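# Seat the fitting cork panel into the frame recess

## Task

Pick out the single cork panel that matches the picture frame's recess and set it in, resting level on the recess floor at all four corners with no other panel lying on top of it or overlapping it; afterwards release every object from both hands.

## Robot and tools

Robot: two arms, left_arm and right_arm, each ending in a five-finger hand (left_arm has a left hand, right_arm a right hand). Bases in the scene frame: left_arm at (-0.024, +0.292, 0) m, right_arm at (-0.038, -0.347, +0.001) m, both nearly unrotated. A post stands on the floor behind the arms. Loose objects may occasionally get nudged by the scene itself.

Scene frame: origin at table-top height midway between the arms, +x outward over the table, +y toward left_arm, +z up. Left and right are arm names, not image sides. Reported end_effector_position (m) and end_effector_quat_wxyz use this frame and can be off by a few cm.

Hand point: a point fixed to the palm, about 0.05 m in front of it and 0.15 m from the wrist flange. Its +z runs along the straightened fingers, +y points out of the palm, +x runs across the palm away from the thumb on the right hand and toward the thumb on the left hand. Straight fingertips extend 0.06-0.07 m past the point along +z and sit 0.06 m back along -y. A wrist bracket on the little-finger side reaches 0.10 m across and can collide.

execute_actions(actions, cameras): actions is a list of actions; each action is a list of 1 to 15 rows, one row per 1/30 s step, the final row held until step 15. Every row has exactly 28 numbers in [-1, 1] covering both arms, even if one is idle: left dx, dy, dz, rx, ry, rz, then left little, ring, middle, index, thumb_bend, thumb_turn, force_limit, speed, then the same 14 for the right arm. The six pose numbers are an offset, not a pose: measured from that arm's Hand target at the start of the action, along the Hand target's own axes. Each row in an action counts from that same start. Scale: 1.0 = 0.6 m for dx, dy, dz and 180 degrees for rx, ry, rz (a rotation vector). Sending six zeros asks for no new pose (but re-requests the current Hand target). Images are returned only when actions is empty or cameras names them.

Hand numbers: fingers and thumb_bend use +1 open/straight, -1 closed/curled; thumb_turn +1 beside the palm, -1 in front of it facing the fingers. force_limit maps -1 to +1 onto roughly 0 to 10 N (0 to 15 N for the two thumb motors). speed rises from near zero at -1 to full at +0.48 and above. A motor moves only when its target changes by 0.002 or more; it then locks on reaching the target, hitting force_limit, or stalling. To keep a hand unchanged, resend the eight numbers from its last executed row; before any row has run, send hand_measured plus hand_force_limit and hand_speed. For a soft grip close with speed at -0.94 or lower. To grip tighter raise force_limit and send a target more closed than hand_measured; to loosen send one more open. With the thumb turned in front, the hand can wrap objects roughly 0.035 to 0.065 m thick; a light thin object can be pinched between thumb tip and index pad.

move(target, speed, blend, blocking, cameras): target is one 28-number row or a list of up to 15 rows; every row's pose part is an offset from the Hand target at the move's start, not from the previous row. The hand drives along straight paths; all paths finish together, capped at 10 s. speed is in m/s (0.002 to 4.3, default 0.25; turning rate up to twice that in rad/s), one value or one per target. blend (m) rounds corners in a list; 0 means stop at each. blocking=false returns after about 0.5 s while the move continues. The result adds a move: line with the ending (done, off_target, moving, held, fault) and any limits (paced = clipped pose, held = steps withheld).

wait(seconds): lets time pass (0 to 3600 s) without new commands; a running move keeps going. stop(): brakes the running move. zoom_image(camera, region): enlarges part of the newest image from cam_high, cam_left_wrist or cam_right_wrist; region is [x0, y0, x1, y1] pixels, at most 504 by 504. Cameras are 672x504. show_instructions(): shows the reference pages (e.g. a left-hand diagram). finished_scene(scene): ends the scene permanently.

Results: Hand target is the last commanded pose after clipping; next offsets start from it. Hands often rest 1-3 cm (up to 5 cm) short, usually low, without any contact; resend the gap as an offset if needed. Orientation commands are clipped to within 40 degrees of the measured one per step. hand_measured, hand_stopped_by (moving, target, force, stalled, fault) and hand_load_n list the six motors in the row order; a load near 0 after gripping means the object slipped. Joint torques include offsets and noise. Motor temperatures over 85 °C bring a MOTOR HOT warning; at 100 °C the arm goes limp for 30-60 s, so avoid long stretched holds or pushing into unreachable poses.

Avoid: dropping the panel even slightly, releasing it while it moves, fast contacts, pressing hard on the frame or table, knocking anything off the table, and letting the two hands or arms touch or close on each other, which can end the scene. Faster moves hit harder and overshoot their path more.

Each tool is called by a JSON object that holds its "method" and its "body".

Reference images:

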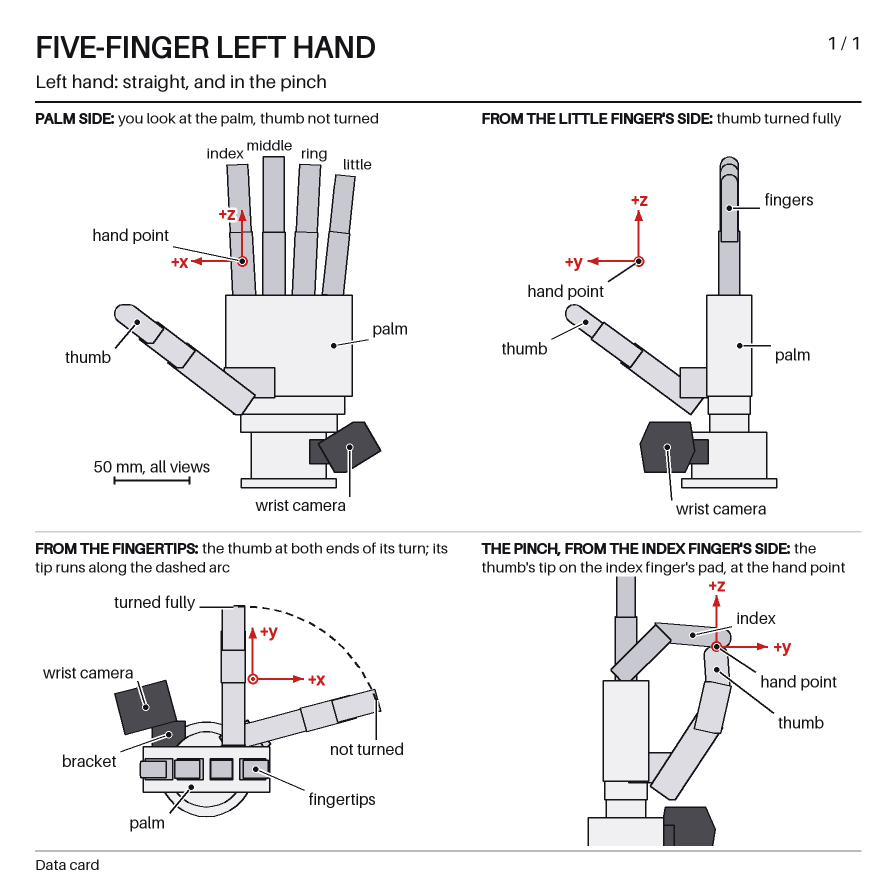

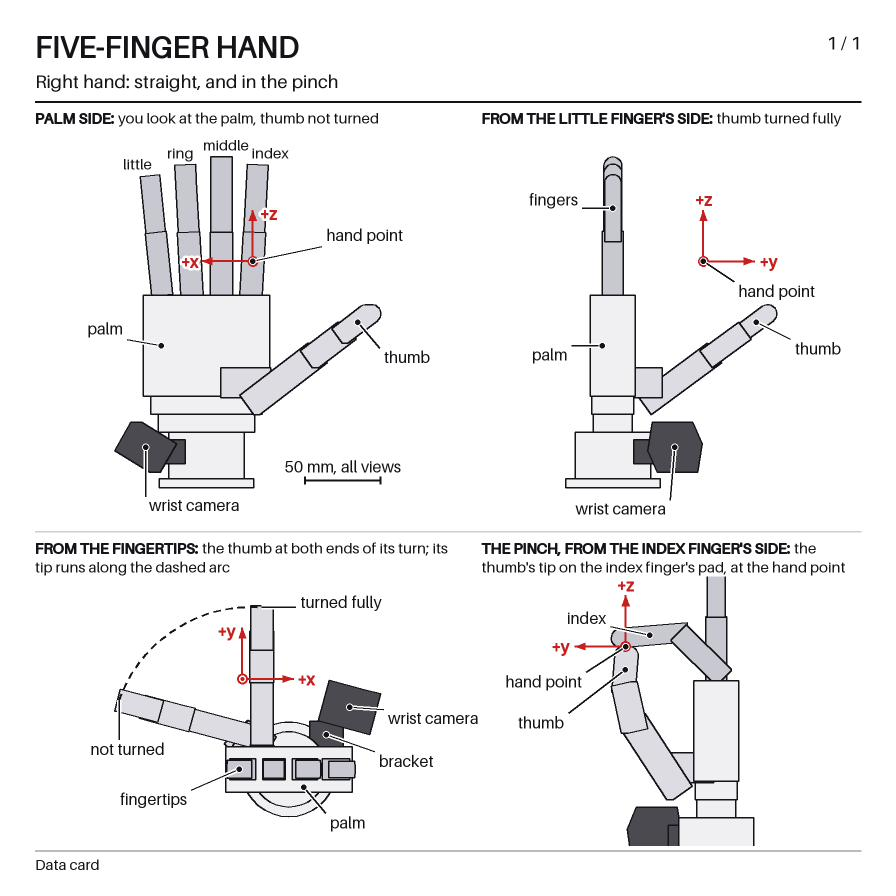

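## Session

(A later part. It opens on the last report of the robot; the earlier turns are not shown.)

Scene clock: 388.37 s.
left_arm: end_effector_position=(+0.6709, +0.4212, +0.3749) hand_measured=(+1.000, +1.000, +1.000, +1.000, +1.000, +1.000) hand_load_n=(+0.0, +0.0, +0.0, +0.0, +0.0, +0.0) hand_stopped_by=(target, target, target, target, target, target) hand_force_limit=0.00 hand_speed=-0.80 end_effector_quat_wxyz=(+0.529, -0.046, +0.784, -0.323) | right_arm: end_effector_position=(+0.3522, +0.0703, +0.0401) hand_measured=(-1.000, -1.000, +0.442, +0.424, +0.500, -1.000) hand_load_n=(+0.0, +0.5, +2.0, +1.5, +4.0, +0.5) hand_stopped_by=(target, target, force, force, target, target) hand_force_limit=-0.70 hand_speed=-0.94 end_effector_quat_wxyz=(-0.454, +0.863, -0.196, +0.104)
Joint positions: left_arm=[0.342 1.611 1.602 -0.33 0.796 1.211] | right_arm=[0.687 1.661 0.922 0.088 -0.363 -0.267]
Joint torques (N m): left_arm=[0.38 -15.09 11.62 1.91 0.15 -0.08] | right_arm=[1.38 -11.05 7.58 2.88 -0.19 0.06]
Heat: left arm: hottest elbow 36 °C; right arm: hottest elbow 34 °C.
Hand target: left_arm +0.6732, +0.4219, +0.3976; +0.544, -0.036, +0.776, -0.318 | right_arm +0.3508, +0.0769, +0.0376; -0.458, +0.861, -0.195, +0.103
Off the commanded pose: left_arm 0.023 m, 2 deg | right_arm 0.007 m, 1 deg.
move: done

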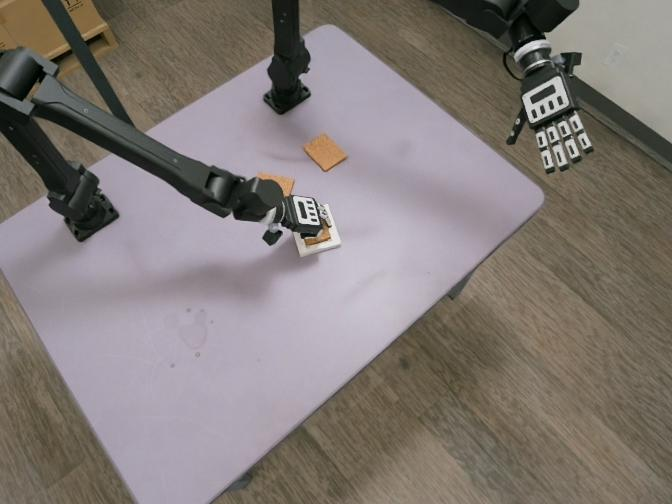

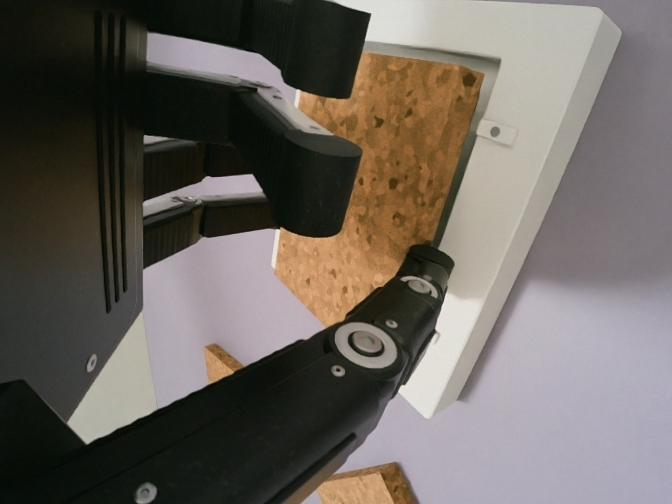

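{"method": "move", "body": {"target": [[0,0,0,0,0,0, 1,1,1,1,1,1,0,-0.8, 0.0262,-0.0437,-0.0394,0,0,0, -1,-1,0.0,0.1,0.5,-1,-0.7,-0.94],[0,0,0,0,0,0, 1,1,1,1,1,1,0,-0.8, 0.0262,0.0047,-0.0068,0,0,0, -1,-1,0.0,0.1,0.5,-1,-0.7,-0.94]], "speed": 0.05, "cameras": ["cam_high","cam_right_wrist"]}}

{"method": "zoom_image", "body": {"camera": "cam_right_wrist", "region": [380, 40, 540, 260]}}

{"method": "zoom_image", "body": {"camera": "cam_high", "region": [300, 228, 336, 255]}}

Scene clock: 398.33 s.
left_arm: end_effector_position=(+0.6709, +0.4212, +0.3749) hand_measured=(+1.000, +1.000, +1.000, +1.000, +1.000, +1.000) hand_load_n=(+0.0, +0.0, -0.5, +0.0, +0.0, +0.0) hand_stopped_by=(target, target, target, target, target, target) hand_force_limit=0.00 hand_speed=-0.80 end_effector_quat_wxyz=(+0.529, -0.046, +0.784, -0.323) | right_arm: end_effector_position=(+0.3551, +0.0669, +0.0407) hand_measured=(-1.000, -1.000, +0.442, +0.424, +0.500, -1.000) hand_load_n=(+0.0, +0.5, +2.0, +1.5, +4.0, +0.5) hand_stopped_by=(target, target, force, force, target, target) hand_force_limit=-0.70 hand_speed=-0.94 end_effector_quat_wxyz=(-0.455, +0.863, -0.196, +0.097)
Joint positions: left_arm=[0.342 1.611 1.602 -0.33 0.796 1.211] | right_arm=[0.672 1.664 0.929 0.076 -0.388 -0.272]
Joint torques (N m): left_arm=[0.5 -15.15 11.62 1.92 0.15 -0.07] | right_arm=[-0.15 -10.93 7.76 2.89 -0.32 -0.09]
Heat: left arm: hottest elbow 36 °C; right arm: hottest elbow 34 °C.
Hand target: left_arm +0.6732, +0.4219, +0.3976; +0.544, -0.036, +0.776, -0.318 | right_arm +0.3627, +0.0656, +0.0376; -0.458, +0.861, -0.195, +0.103
Off the commanded pose: left_arm 0.023 m, 2 deg | right_arm 0.008 m, 1 deg.
move: done

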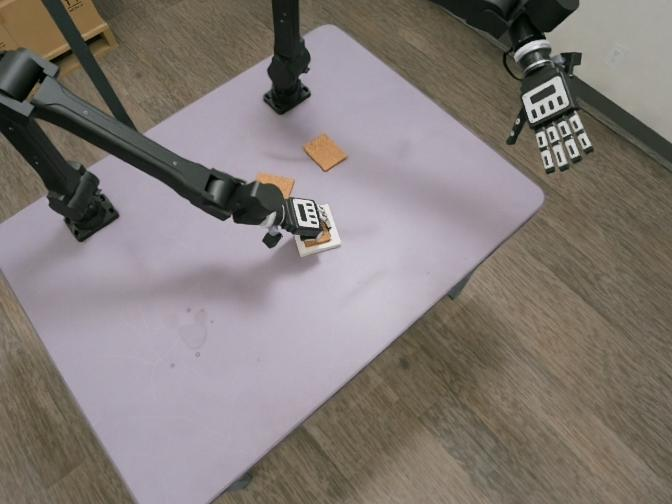

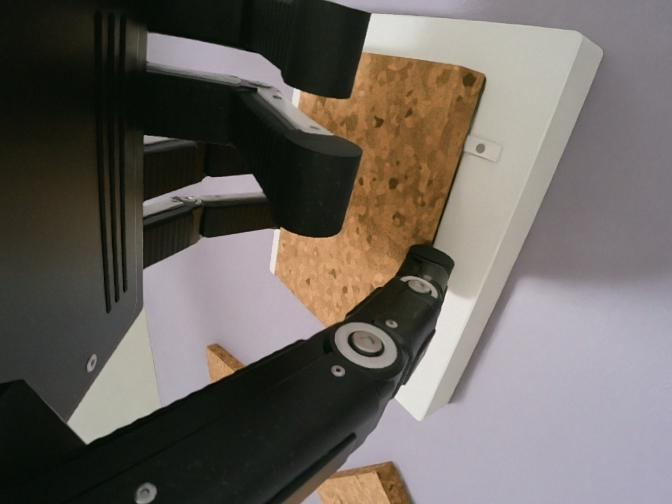

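Scaled by 2.291 from the camera's image (finer frame: 960x720).

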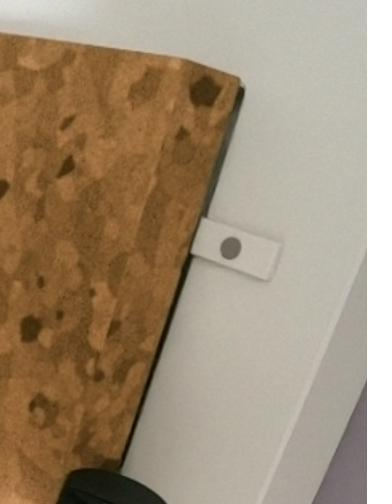

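Scaled by 14.000 from the camera's image (finer frame: 960x720).

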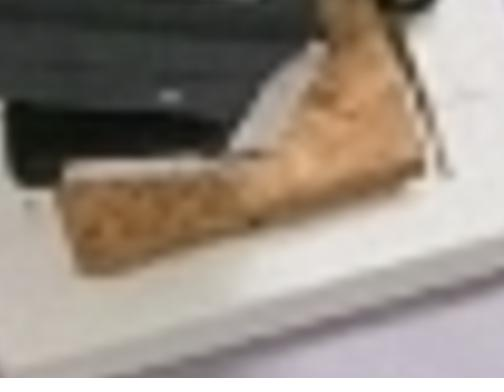

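{"method": "move", "body": {"target": [[0,0,0,0,0,0, 1,1,1,1,1,1,0,-0.8, -0.021,-0.0531,-0.0268,0,0,0, -1,-1,0.0,0.1,0.5,-1,-0.7,-0.94],[0,0,0,0,0,0, 1,1,1,1,1,1,0,-0.8, -0.021,-0.0047,0.0058,0,0,0, -1,-1,0.0,0.1,0.5,-1,-0.7,-0.94]], "speed": 0.05, "cameras": ["cam_high","cam_right_wrist"]}}

{"method": "zoom_image", "body": {"camera": "cam_right_wrist", "region": [380, 40, 540, 260]}}

{"method": "zoom_image", "body": {"camera": "cam_high", "region": [300, 228, 336, 255]}}

Scene clock: 416.00 s.
left_arm: end_effector_position=(+0.6709, +0.4212, +0.3749) hand_measured=(+1.000, +1.000, +1.000, +1.000, +1.000, +1.000) hand_load_n=(+0.0, +0.0, +0.0, +0.0, +0.0, +0.0) hand_stopped_by=(target, target, target, target, target, target) hand_force_limit=0.00 hand_speed=-0.80 end_effector_quat_wxyz=(+0.529, -0.046, +0.784, -0.323) | right_arm: end_effector_position=(+0.3542, +0.0689, +0.0402) hand_measured=(-1.000, -1.000, +0.442, +0.424, +0.500, -1.000) hand_load_n=(+0.0, +0.5, +2.0, +1.5, +4.0, +0.5) hand_stopped_by=(target, target, force, force, target, target) hand_force_limit=-0.70 hand_speed=-0.94 end_effector_quat_wxyz=(-0.454, +0.863, -0.196, +0.104)
Joint positions: left_arm=[0.342 1.611 1.602 -0.33 0.796 1.211] | right_arm=[0.681 1.663 0.925 0.084 -0.369 -0.271]
Joint torques (N m): left_arm=[0.38 -15.09 11.59 1.89 0.15 -0.08] | right_arm=[1.38 -11.05 7.62 2.91 -0.2 0.07]
Heat: left arm: hottest elbow 36 °C; right arm: hottest elbow 34 °C.
Hand target: left_arm +0.6732, +0.4219, +0.3976; +0.544, -0.036, +0.776, -0.318 | right_arm +0.3533, +0.0752, +0.0379; -0.458, +0.861, -0.195, +0.103
Off the commanded pose: left_arm 0.023 m, 2 deg | right_arm 0.007 m, 1 deg.
move: done

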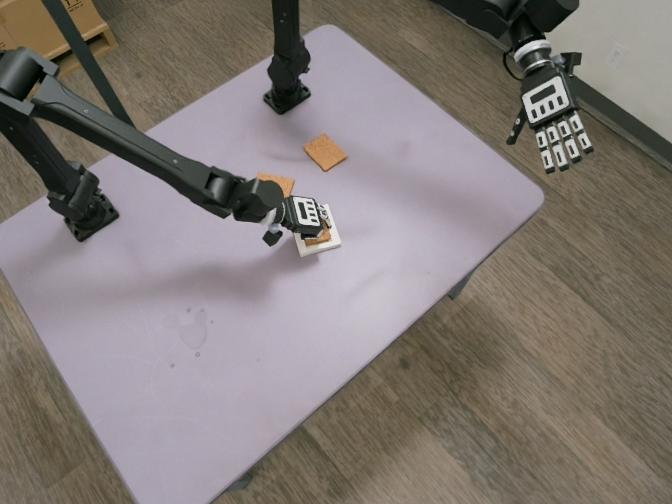

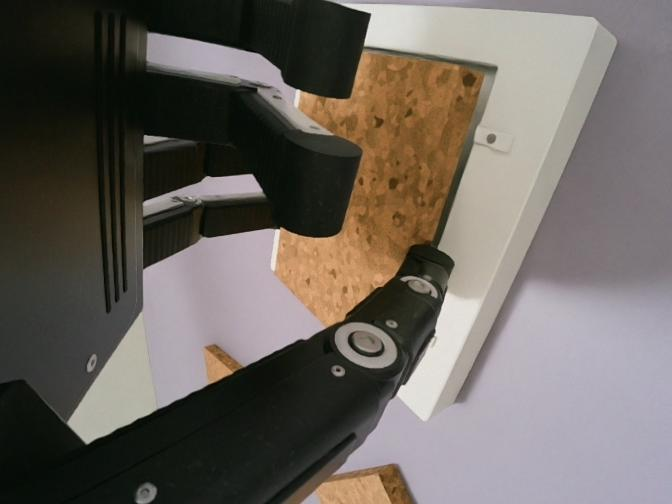

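Scaled by 2.291 from the camera's image (finer frame: 960x720).

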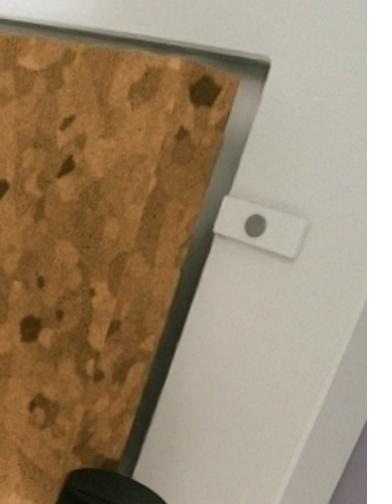

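Scaled by 14.000 from the camera's image (finer frame: 960x720).

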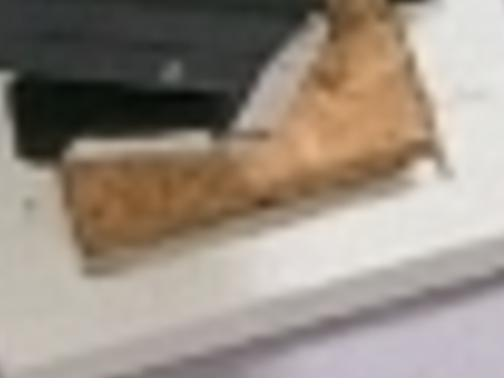

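{"method": "move", "body": {"target": [[0,0,0,0,0,0, 1,1,1,1,1,1,0,-0.8, 0.0347,-0.0426,-0.0411,0,0,0, -1,-1,0.0,0.1,0.5,-1,-0.7,-0.94],[0,0,0,0,0,0, 1,1,1,1,1,1,0,-0.8, 0.0032,-0.0484,-0.0324,0,0,0, -1,-1,0.0,0.1,0.5,-1,-0.7,-0.94],[0,0,0,0,0,0, 1,1,1,1,1,1,0,-0.8, 0.0032,0.0,0.0002,0,0,0, -1,-1,0.0,0.1,0.5,-1,-0.7,-0.94]], "speed": 0.05, "cameras": ["cam_high","cam_right_wrist"]}}

{"method": "zoom_image", "body": {"camera": "cam_right_wrist", "region": [380, 40, 540, 260]}}

{"method": "zoom_image", "body": {"camera": "cam_high", "region": [300, 228, 336, 255]}}

Scene clock: 424.63 s.
left_arm: end_effector_position=(+0.6709, +0.4212, +0.3749) hand_measured=(+1.000, +1.000, +1.000, +1.000, +1.000, +1.000) hand_load_n=(+0.0, +0.0, +0.0, +0.0, +0.0, +0.0) hand_stopped_by=(target, target, target, target, target, target) hand_force_limit=0.00 hand_speed=-0.80 end_effector_quat_wxyz=(+0.529, -0.046, +0.784, -0.323) | right_arm: end_effector_position=(+0.3550, +0.0688, +0.0400) hand_measured=(-1.000, -1.000, +0.442, +0.424, +0.500, -1.000) hand_load_n=(+0.0, +0.0, +2.0, +2.0, +4.0, +0.5) hand_stopped_by=(target, target, force, force, target, target) hand_force_limit=-0.70 hand_speed=-0.94 end_effector_quat_wxyz=(-0.454, +0.863, -0.195, +0.103)
Joint positions: left_arm=[0.342 1.611 1.602 -0.33 0.796 1.211] | right_arm=[0.68 1.664 0.927 0.083 -0.371 -0.273]
Joint torques (N m): left_arm=[0.44 -15.21 11.6 1.92 0.16 -0.08] | right_arm=[1.14 -11.05 7.64 2.99 -0.21 0.08]
Heat: left arm: hottest elbow 36 °C; right arm: hottest elbow 34 °C.
Hand target: left_arm +0.6732, +0.4219, +0.3976; +0.544, -0.036, +0.776, -0.318 | right_arm +0.3549, +0.0744, +0.0377; -0.458, +0.861, -0.195, +0.103
Off the commanded pose: left_arm 0.023 m, 2 deg | right_arm 0.006 m, 1 deg.
move: done

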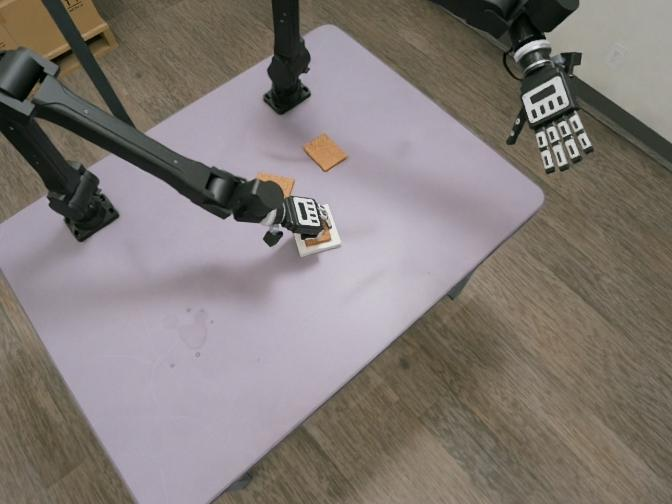

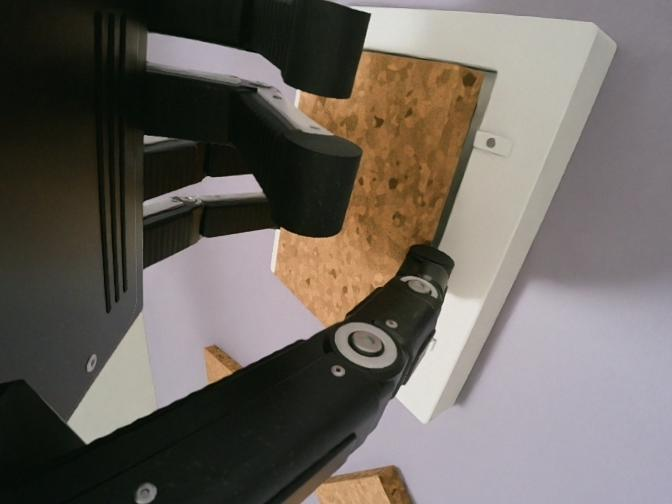

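Scaled by 2.291 from the camera's image (finer frame: 960x720).

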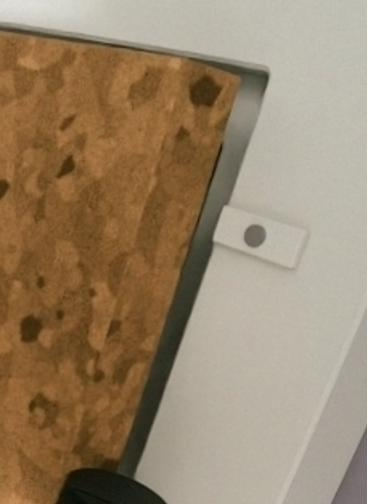

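Scaled by 14.000 from the camera's image (finer frame: 960x720).

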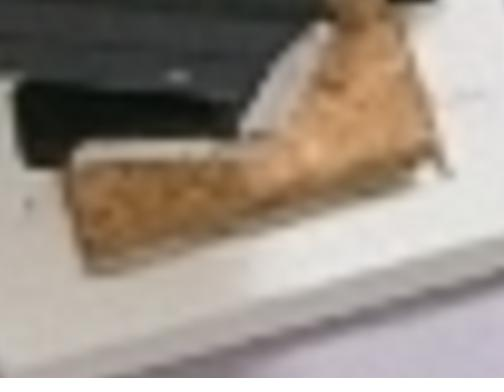

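{"method": "move", "body": {"target": [0,0,0,0,0,0, 1,1,1,1,1,1,0,-0.8, 0.0002,0.0063,0.0053,0,0,0, -1,-1,0.0,0.1,0.5,-1,-0.7,-0.94], "speed": 0.03, "cameras": ["cam_high","cam_right_wrist"]}}

{"method": "zoom_image", "body": {"camera": "cam_right_wrist", "region": [380, 40, 540, 260]}}

{"method": "zoom_image", "body": {"camera": "cam_high", "region": [300, 228, 336, 255]}}

Scene clock: 428.60 s.
left_arm: end_effector_position=(+0.6709, +0.4212, +0.3749) hand_measured=(+1.000, +1.000, +1.000, +1.000, +1.000, +1.000) hand_load_n=(+0.0, +0.0, +0.0, +0.0, +0.0, +0.0) hand_stopped_by=(target, target, target, target, target, target) hand_force_limit=0.00 hand_speed=-0.80 end_effector_quat_wxyz=(+0.529, -0.046, +0.784, -0.323) | right_arm: end_effector_position=(+0.3569, +0.0703, +0.0390) hand_measured=(-1.000, -1.000, +0.442, +0.424, +0.500, -1.000) hand_load_n=(+0.0, +0.5, +2.0, +1.5, +4.0, +0.5) hand_stopped_by=(target, target, force, force, target, target) hand_force_limit=-0.70 hand_speed=-0.94 end_effector_quat_wxyz=(-0.456, +0.862, -0.194, +0.106)
Joint positions: left_arm=[0.342 1.611 1.602 -0.33 0.796 1.211] | right_arm=[0.68 1.671 0.927 0.097 -0.371 -0.273]
Joint torques (N m): left_arm=[0.44 -15.15 11.62 1.89 0.15 -0.08] | right_arm=[1.14 -10.64 7.39 2.97 -0.2 0.07]
Heat: left arm: hottest elbow 36 °C; right arm: hottest elbow 34 °C.
Hand target: left_arm +0.6732, +0.4219, +0.3976; +0.544, -0.036, +0.776, -0.318 | right_arm +0.3553, +0.0748, +0.0329; -0.458, +0.861, -0.195, +0.103
Off the commanded pose: left_arm 0.023 m, 2 deg | right_arm 0.008 m, 0 deg.
move: done

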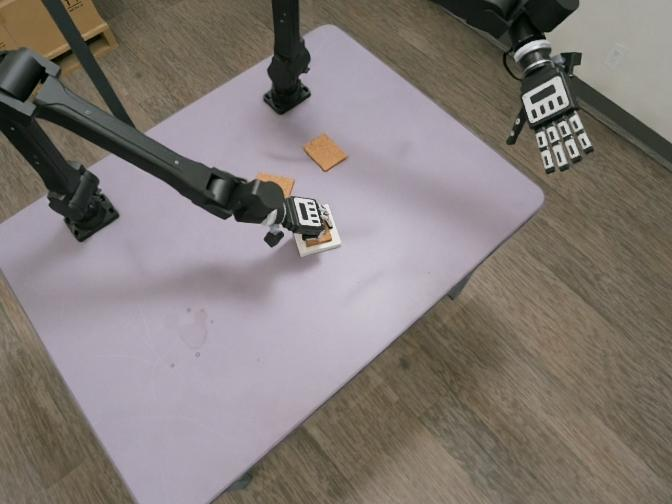

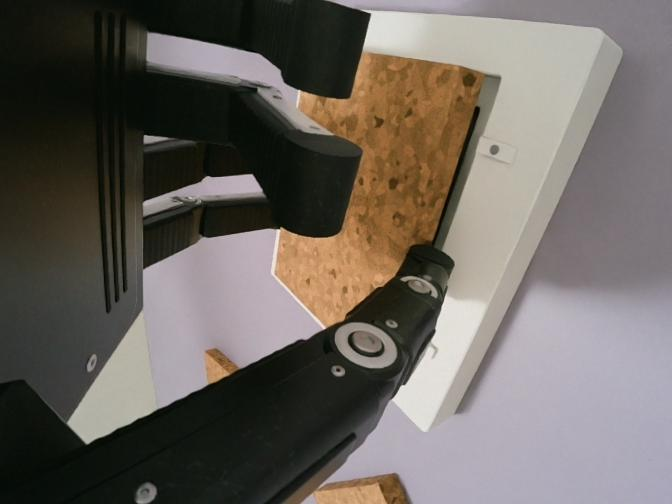

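Scaled by 2.291 from the camera's image (finer frame: 960x720).

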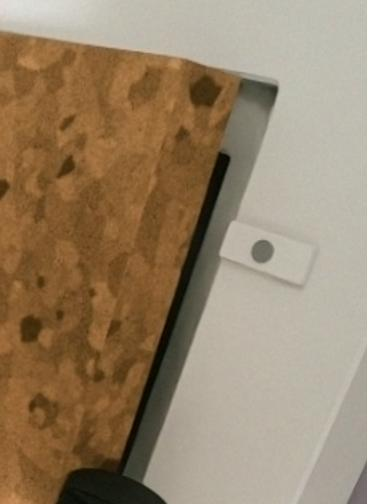

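Scaled by 14.000 from the camera's image (finer frame: 960x720).

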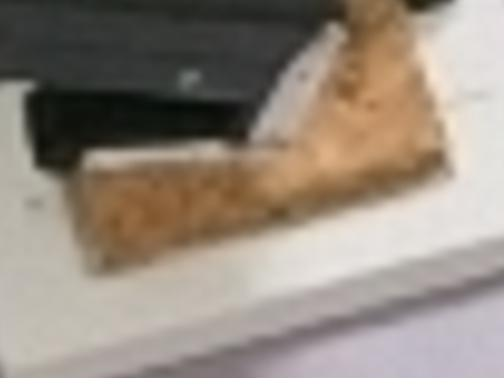

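{"method": "move", "body": {"target": [[0,0,0,0,0,0, 1,1,1,1,1,1,0,-0.8, 0.0318,-0.0473,-0.0468,0,0,0, -1,-1,0.0,0.1,0.5,-1,-0.7,-0.94],[0,0,0,0,0,0, 1,1,1,1,1,1,0,-0.8, 0.0003,-0.0531,-0.0381,0,0,0, -1,-1,0.0,0.1,0.5,-1,-0.7,-0.94],[0,0,0,0,0,0, 1,1,1,1,1,1,0,-0.8, 0.0003,0.0008,-0.0018,0,0,0, -1,-1,0.0,0.1,0.5,-1,-0.7,-0.94]], "speed": 0.05, "cameras": ["cam_high","cam_right_wrist"]}}

{"method": "zoom_image", "body": {"camera": "cam_right_wrist", "region": [380, 40, 540, 260]}}

{"method": "zoom_image", "body": {"camera": "cam_high", "region": [300, 228, 336, 255]}}

Scene clock: 436.00 s.
left_arm: end_effector_position=(+0.6709, +0.4212, +0.3749) hand_measured=(+1.000, +1.000, +1.000, +1.000, +1.000, +1.000) hand_load_n=(+0.0, +0.0, +0.0, +0.0, +0.0, +0.0) hand_stopped_by=(target, target, target, target, target, target) hand_force_limit=0.00 hand_speed=-0.80 end_effector_quat_wxyz=(+0.529, -0.046, +0.784, -0.323) | right_arm: end_effector_position=(+0.3566, +0.0690, +0.0390) hand_measured=(-1.000, -1.000, +0.442, +0.424, +0.500, -1.000) hand_load_n=(+0.0, +0.0, +2.0, +1.5, +4.0, +0.5) hand_stopped_by=(target, target, force, force, target, target) hand_force_limit=-0.70 hand_speed=-0.94 end_effector_quat_wxyz=(-0.456, +0.862, -0.195, +0.106)
Joint positions: left_arm=[0.342 1.611 1.602 -0.33 0.796 1.211] | right_arm=[0.678 1.668 0.924 0.097 -0.372 -0.273]
Joint torques (N m): left_arm=[0.38 -15.09 11.6 1.92 0.15 -0.08] | right_arm=[1.14 -10.87 7.42 2.95 -0.23 0.06]
Heat: left arm: hottest elbow 36 °C; right arm: hottest elbow 34 °C.
Hand target: left_arm +0.6732, +0.4219, +0.3976; +0.544, -0.036, +0.776, -0.318 | right_arm +0.3550, +0.0736, +0.0331; -0.458, +0.861, -0.195, +0.103
Off the commanded pose: left_arm 0.023 m, 2 deg | right_arm 0.008 m, 0 deg.
move: done

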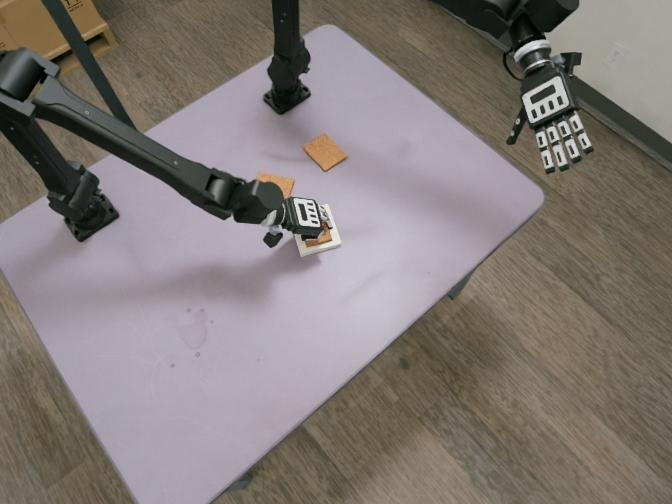

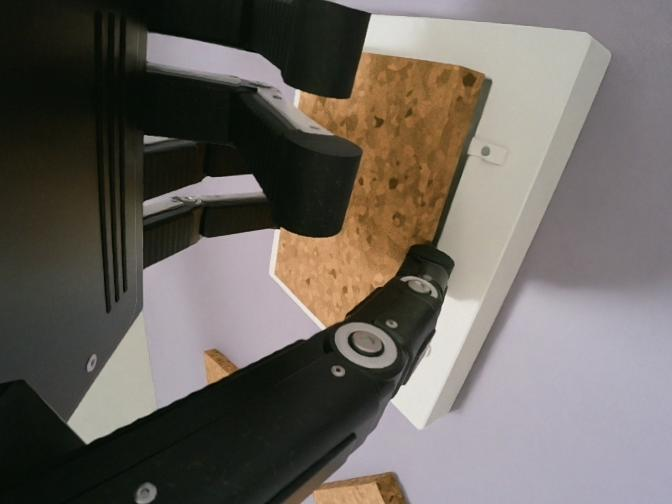

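Scaled by 2.291 from the camera's image (finer frame: 960x720).

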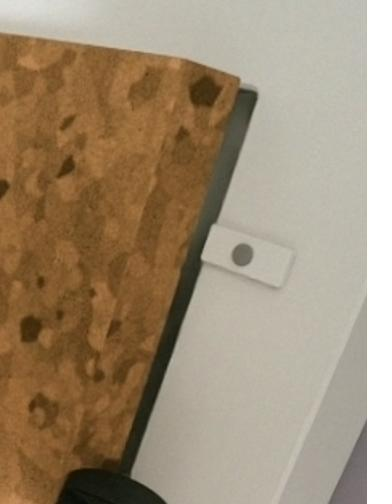

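Scaled by 14.000 from the camera's image (finer frame: 960x720).

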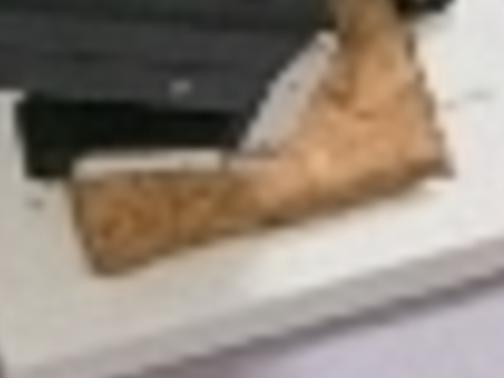

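{"method": "move", "body": {"target": [[0,0,0,0,0,0, 1,1,1,1,1,1,0,-0.8, 0,-0.05,-0.034,0,0,0, -1,-1,0.0,0.1,0.5,-1,-0.7,-0.94],[0,0,0,0,0,0, 1,1,1,1,1,1,0,-0.8, 0,-0.05,-0.034,0,0,0, -1,-1,0.9,0.1,0.5,-1,-0.7,-0.85]], "speed": 0.05, "cameras": ["cam_high","cam_right_wrist"]}}

{"method": "zoom_image", "body": {"camera": "cam_right_wrist", "region": [260, 20, 540, 260]}}

{"method": "zoom_image", "body": {"camera": "cam_high", "region": [290, 205, 350, 265]}}

Scene clock: 445.40 s.
left_arm: end_effector_position=(+0.6709, +0.4212, +0.3749) hand_measured=(+1.000, +1.000, +1.000, +1.000, +1.000, +1.000) hand_load_n=(+0.0, +0.0, +0.0, +0.0, +0.0, +0.0) hand_stopped_by=(target, target, target, target, target, target) hand_force_limit=0.00 hand_speed=-0.80 end_effector_quat_wxyz=(+0.529, -0.046, +0.784, -0.323) | right_arm: end_effector_position=(+0.3477, +0.0620, +0.0500) hand_measured=(-1.000, -1.000, +0.900, +0.424, +0.500, -1.000) hand_load_n=(+0.0, +0.0, +0.0, +2.5, +2.5, +0.0) hand_stopped_by=(target, target, target, force, target, target) hand_force_limit=-0.70 hand_speed=-0.85 end_effector_quat_wxyz=(-0.445, +0.867, -0.199, +0.097)
Joint positions: left_arm=[0.342 1.611 1.602 -0.33 0.796 1.211] | right_arm=[0.678 1.627 0.924 0.025 -0.372 -0.273]
Joint torques (N m): left_arm=[0.44 -15.09 11.62 1.91 0.15 -0.08] | right_arm=[1.14 -12.69 10.18 1.68 -0.25 0.07]
Heat: left arm: hottest elbow 36 °C; right arm: hottest shoulder 33 °C.
Hand target: left_arm +0.6732, +0.4219, +0.3976; +0.544, -0.036, +0.776, -0.318 | right_arm +0.3550, +0.0735, +0.0693; -0.458, +0.861, -0.195, +0.103
Off the commanded pose: left_arm 0.023 m, 2 deg | right_arm 0.024 m, 2 deg.
move: off_target (right_arm); target 2's new numbers were sent with right_arm's hand 0.024 m and 2 deg from that target

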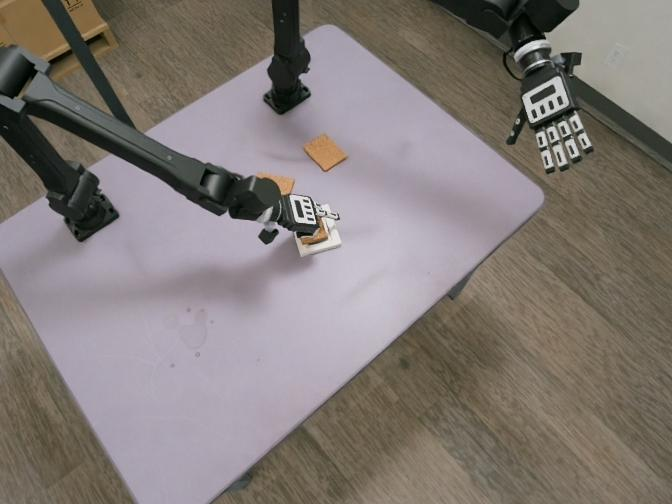

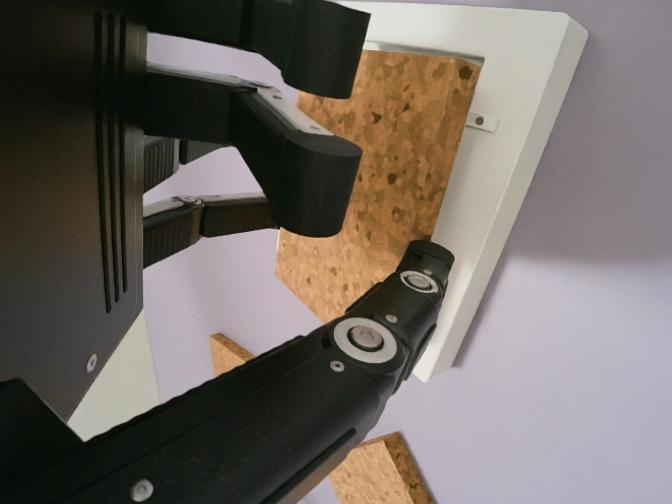

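Scaled by 1.800 from the camera's image (finer frame: 960x720).

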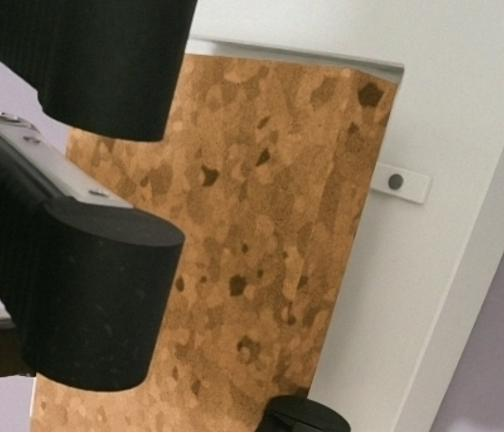

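Scaled by 8.400 from the camera's image (finer frame: 960x720).

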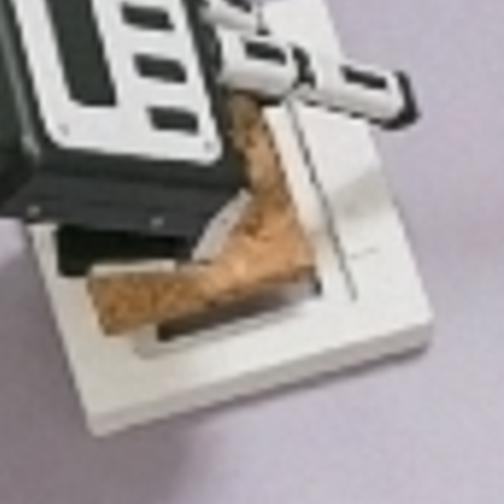

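{"method": "move", "body": {"target": [[0,0,0,0,0,0, 1,1,1,1,1,1,0,-0.8, 0.0287,0.0016,-0.0126,0,0.0037,0.0025, -1,-1,0.9,0.1,0.5,-1,-0.7,-0.85],[0,0,0,0,0,0, 1,1,1,1,1,1,0,-0.8, -0.0028,-0.0042,-0.0039,0,0.0037,0.0025, -1,-1,0.9,0.1,0.5,-1,-0.7,-0.85],[0,0,0,0,0,0, 1,1,1,1,1,1,0,-0.8, -0.0028,0.0442,0.0287,0,0.0037,0.0025, -1,-1,0.9,0.1,0.5,-1,-0.7,-0.85]], "speed": 0.05, "cameras": ["cam_high","cam_right_wrist"]}}

{"method": "zoom_image", "body": {"camera": "cam_right_wrist", "region": [380, 40, 540, 260]}}

{"method": "zoom_image", "body": {"camera": "cam_high", "region": [290, 205, 350, 265]}}

Scene clock: 458.03 s.
left_arm: end_effector_position=(+0.6709, +0.4212, +0.3749) hand_measured=(+1.000, +1.000, +1.000, +1.000, +1.000, +1.000) hand_load_n=(+0.0, +0.0, +0.0, +0.0, +0.0, +0.0) hand_stopped_by=(target, target, target, target, target, target) hand_force_limit=0.00 hand_speed=-0.80 end_effector_quat_wxyz=(+0.529, -0.046, +0.784, -0.323) | right_arm: end_effector_position=(+0.3530, +0.0682, +0.0395) hand_measured=(-1.000, -1.000, +0.900, +0.424, +0.500, -1.000) hand_load_n=(+0.0, +0.0, -0.5, +2.5, +2.5, +0.0) hand_stopped_by=(target, target, target, force, target, target) hand_force_limit=-0.70 hand_speed=-0.85 end_effector_quat_wxyz=(-0.453, +0.862, -0.201, +0.106)
Joint positions: left_arm=[0.342 1.611 1.602 -0.33 0.796 1.211] | right_arm=[0.684 1.659 0.917 0.091 -0.357 -0.262]
Joint torques (N m): left_arm=[0.38 -15.09 11.6 1.91 0.15 -0.08] | right_arm=[1.2 -11.05 7.64 2.99 -0.18 0.08]
Heat: left arm: hottest elbow 36 °C; right arm: hottest elbow 34 °C.
Hand target: left_arm +0.6732, +0.4219, +0.3976; +0.544, -0.036, +0.776, -0.318 | right_arm +0.3531, +0.0738, +0.0378; -0.457, +0.860, -0.201, +0.106
Off the commanded pose: left_arm 0.023 m, 2 deg | right_arm 0.006 m, 1 deg.
move: done

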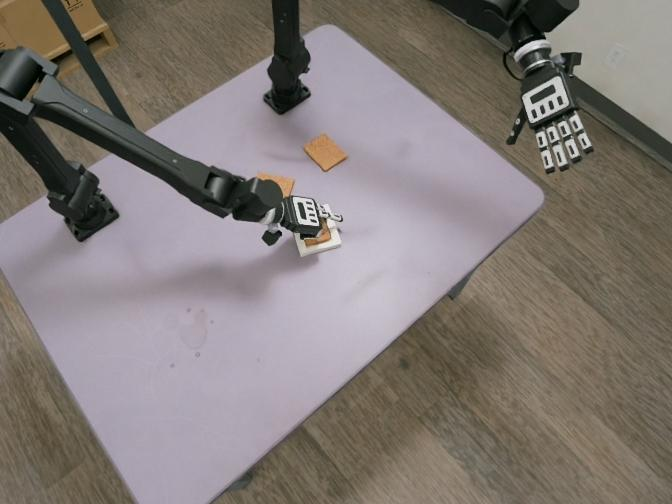

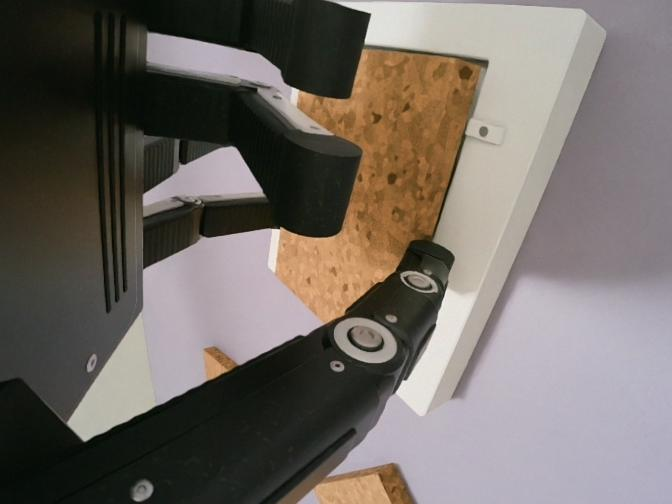

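Scaled by 2.291 from the camera's image (finer frame: 960x720).

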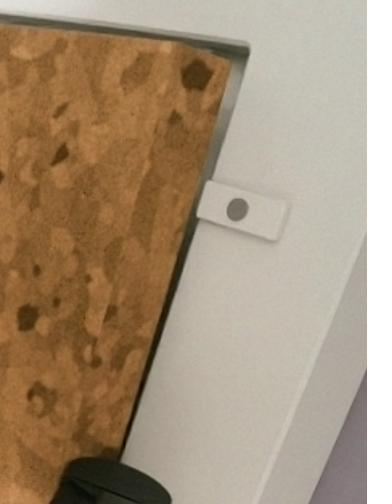

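Scaled by 8.400 from the camera's image (finer frame: 960x720).

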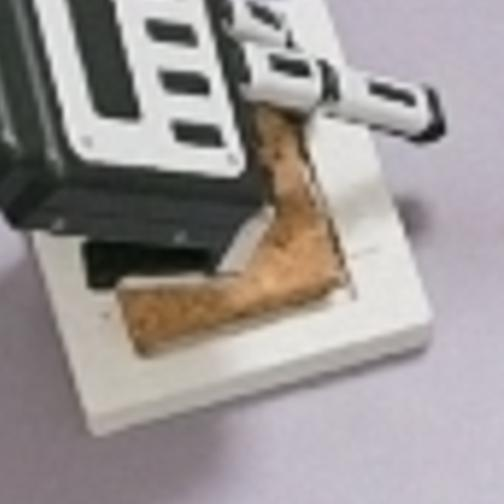

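{"method": "zoom_image", "body": {"camera": "cam_right_wrist", "region": [420, 40, 500, 150]}}

{"method": "zoom_image", "body": {"camera": "cam_right_wrist", "region": [410, 140, 490, 250]}}

{"method": "zoom_image", "body": {"camera": "cam_high", "region": [300, 215, 340, 255]}}

Scaled by 4.582 from the camera's image (finer frame: 960x720).

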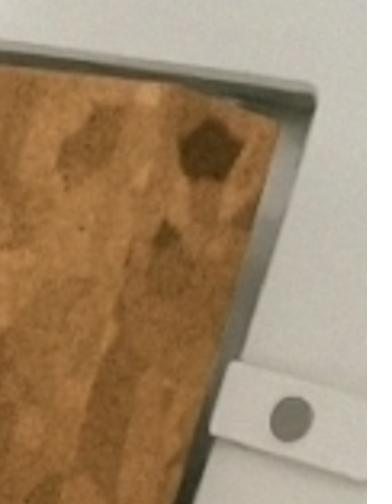

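Scaled by 4.582 from the camera's image (finer frame: 960x720).

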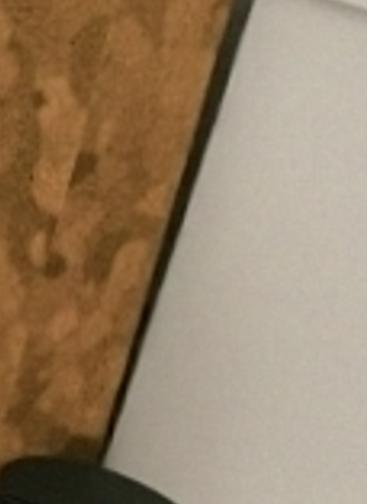

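Scaled by 12.600 from the camera's image (finer frame: 960x720).

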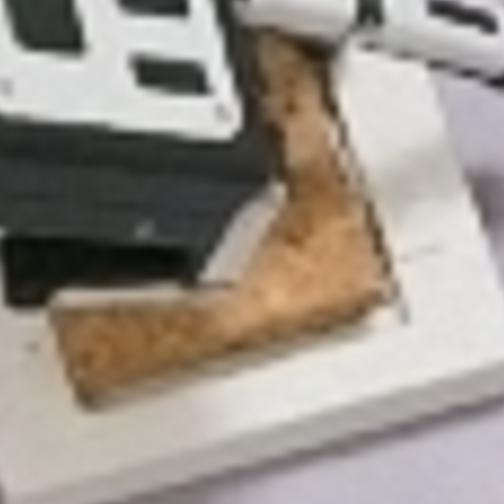

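{"method": "move", "body": {"target": [[0,0,0,0,0,0, 1,1,1,1,1,1,0,-0.8, 0.0334,-0.0452,-0.0376,0,0.0083,0.0056, -1,-1,0.9,0.1,0.5,-1,-0.7,-0.85],[0,0,0,0,0,0, 1,1,1,1,1,1,0,-0.8, 0.0017,-0.0507,-0.0293,0,0.0083,0.0056, -1,-1,0.9,0.1,0.5,-1,-0.7,-0.85],[0,0,0,0,0,0, 1,1,1,1,1,1,0,-0.8, 0.0017,-0.0023,0.0033,0,0.0083,0.0056, -1,-1,0.9,0.1,0.5,-1,-0.7,-0.85]], "speed": 0.05, "cameras": ["cam_high","cam_right_wrist"]}}

{"method": "zoom_image", "body": {"camera": "cam_right_wrist", "region": [420, 40, 500, 150]}}

{"method": "zoom_image", "body": {"camera": "cam_right_wrist", "region": [410, 140, 490, 250]}}

{"method": "zoom_image", "body": {"camera": "cam_high", "region": [300, 215, 340, 255]}}

Scene clock: 472.20 s.
left_arm: end_effector_position=(+0.6709, +0.4212, +0.3749) hand_measured=(+1.000, +1.000, +1.000, +1.000, +1.000, +1.000) hand_load_n=(+0.0, +0.0, +0.0, +0.0, +0.0, +0.0) hand_stopped_by=(target, target, target, target, target, target) hand_force_limit=0.00 hand_speed=-0.80 end_effector_quat_wxyz=(+0.529, -0.046, +0.784, -0.323) | right_arm: end_effector_position=(+0.3552, +0.0697, +0.0392) hand_measured=(-1.000, -1.000, +0.900, +0.424, +0.500, -1.000) hand_load_n=(+0.0, +0.0, +0.0, +2.5, +3.0, +0.0) hand_stopped_by=(target, target, target, force, target, target) hand_force_limit=-0.70 hand_speed=-0.85 end_effector_quat_wxyz=(-0.450, +0.859, -0.215, +0.113)
Joint positions: left_arm=[0.342 1.611 1.602 -0.33 0.796 1.211] | right_arm=[0.691 1.66 0.916 0.1 -0.325 -0.237]
Joint torques (N m): left_arm=[0.38 -15.15 11.63 1.91 0.15 -0.07] | right_arm=[1.14 -11.11 7.65 2.95 -0.17 0.08]
Heat: left arm: hottest elbow 36 °C; right arm: hottest elbow 34 °C.
Hand target: left_arm +0.6732, +0.4219, +0.3976; +0.544, -0.036, +0.776, -0.318 | right_arm +0.3553, +0.0754, +0.0378; -0.455, +0.857, -0.214, +0.114
Off the commanded pose: left_arm 0.023 m, 2 deg | right_arm 0.006 m, 1 deg.
move: done

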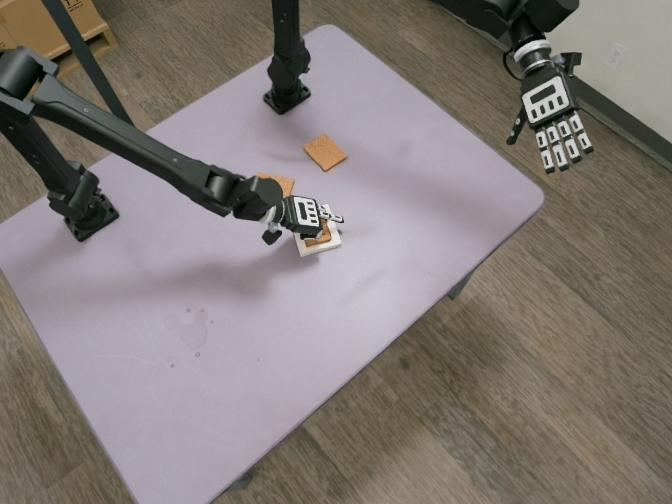

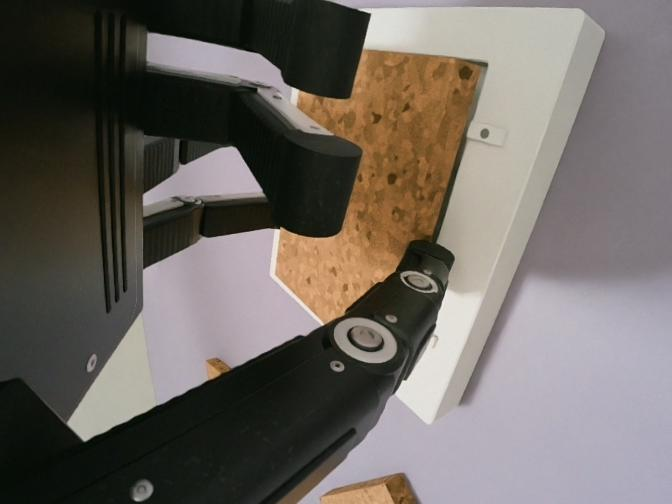

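Scaled by 4.582 from the camera's image (finer frame: 960x720).

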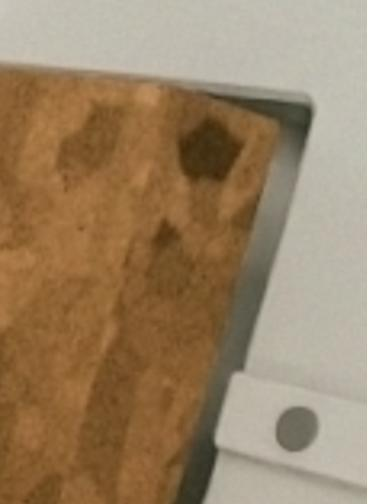

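Scaled by 4.582 from the camera's image (finer frame: 960x720).

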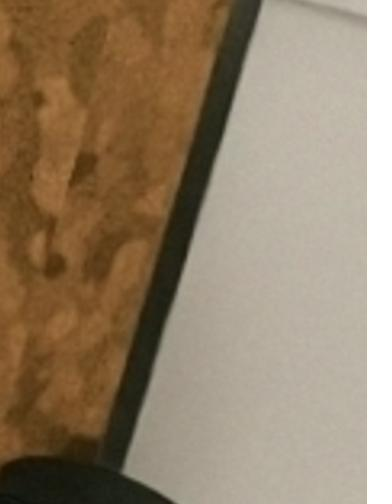

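Scaled by 12.600 from the camera's image (finer frame: 960x720).

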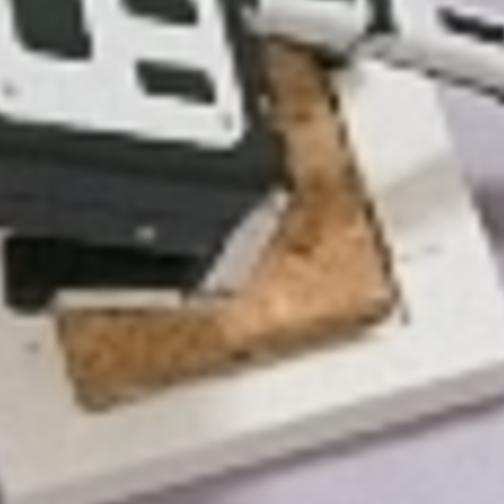

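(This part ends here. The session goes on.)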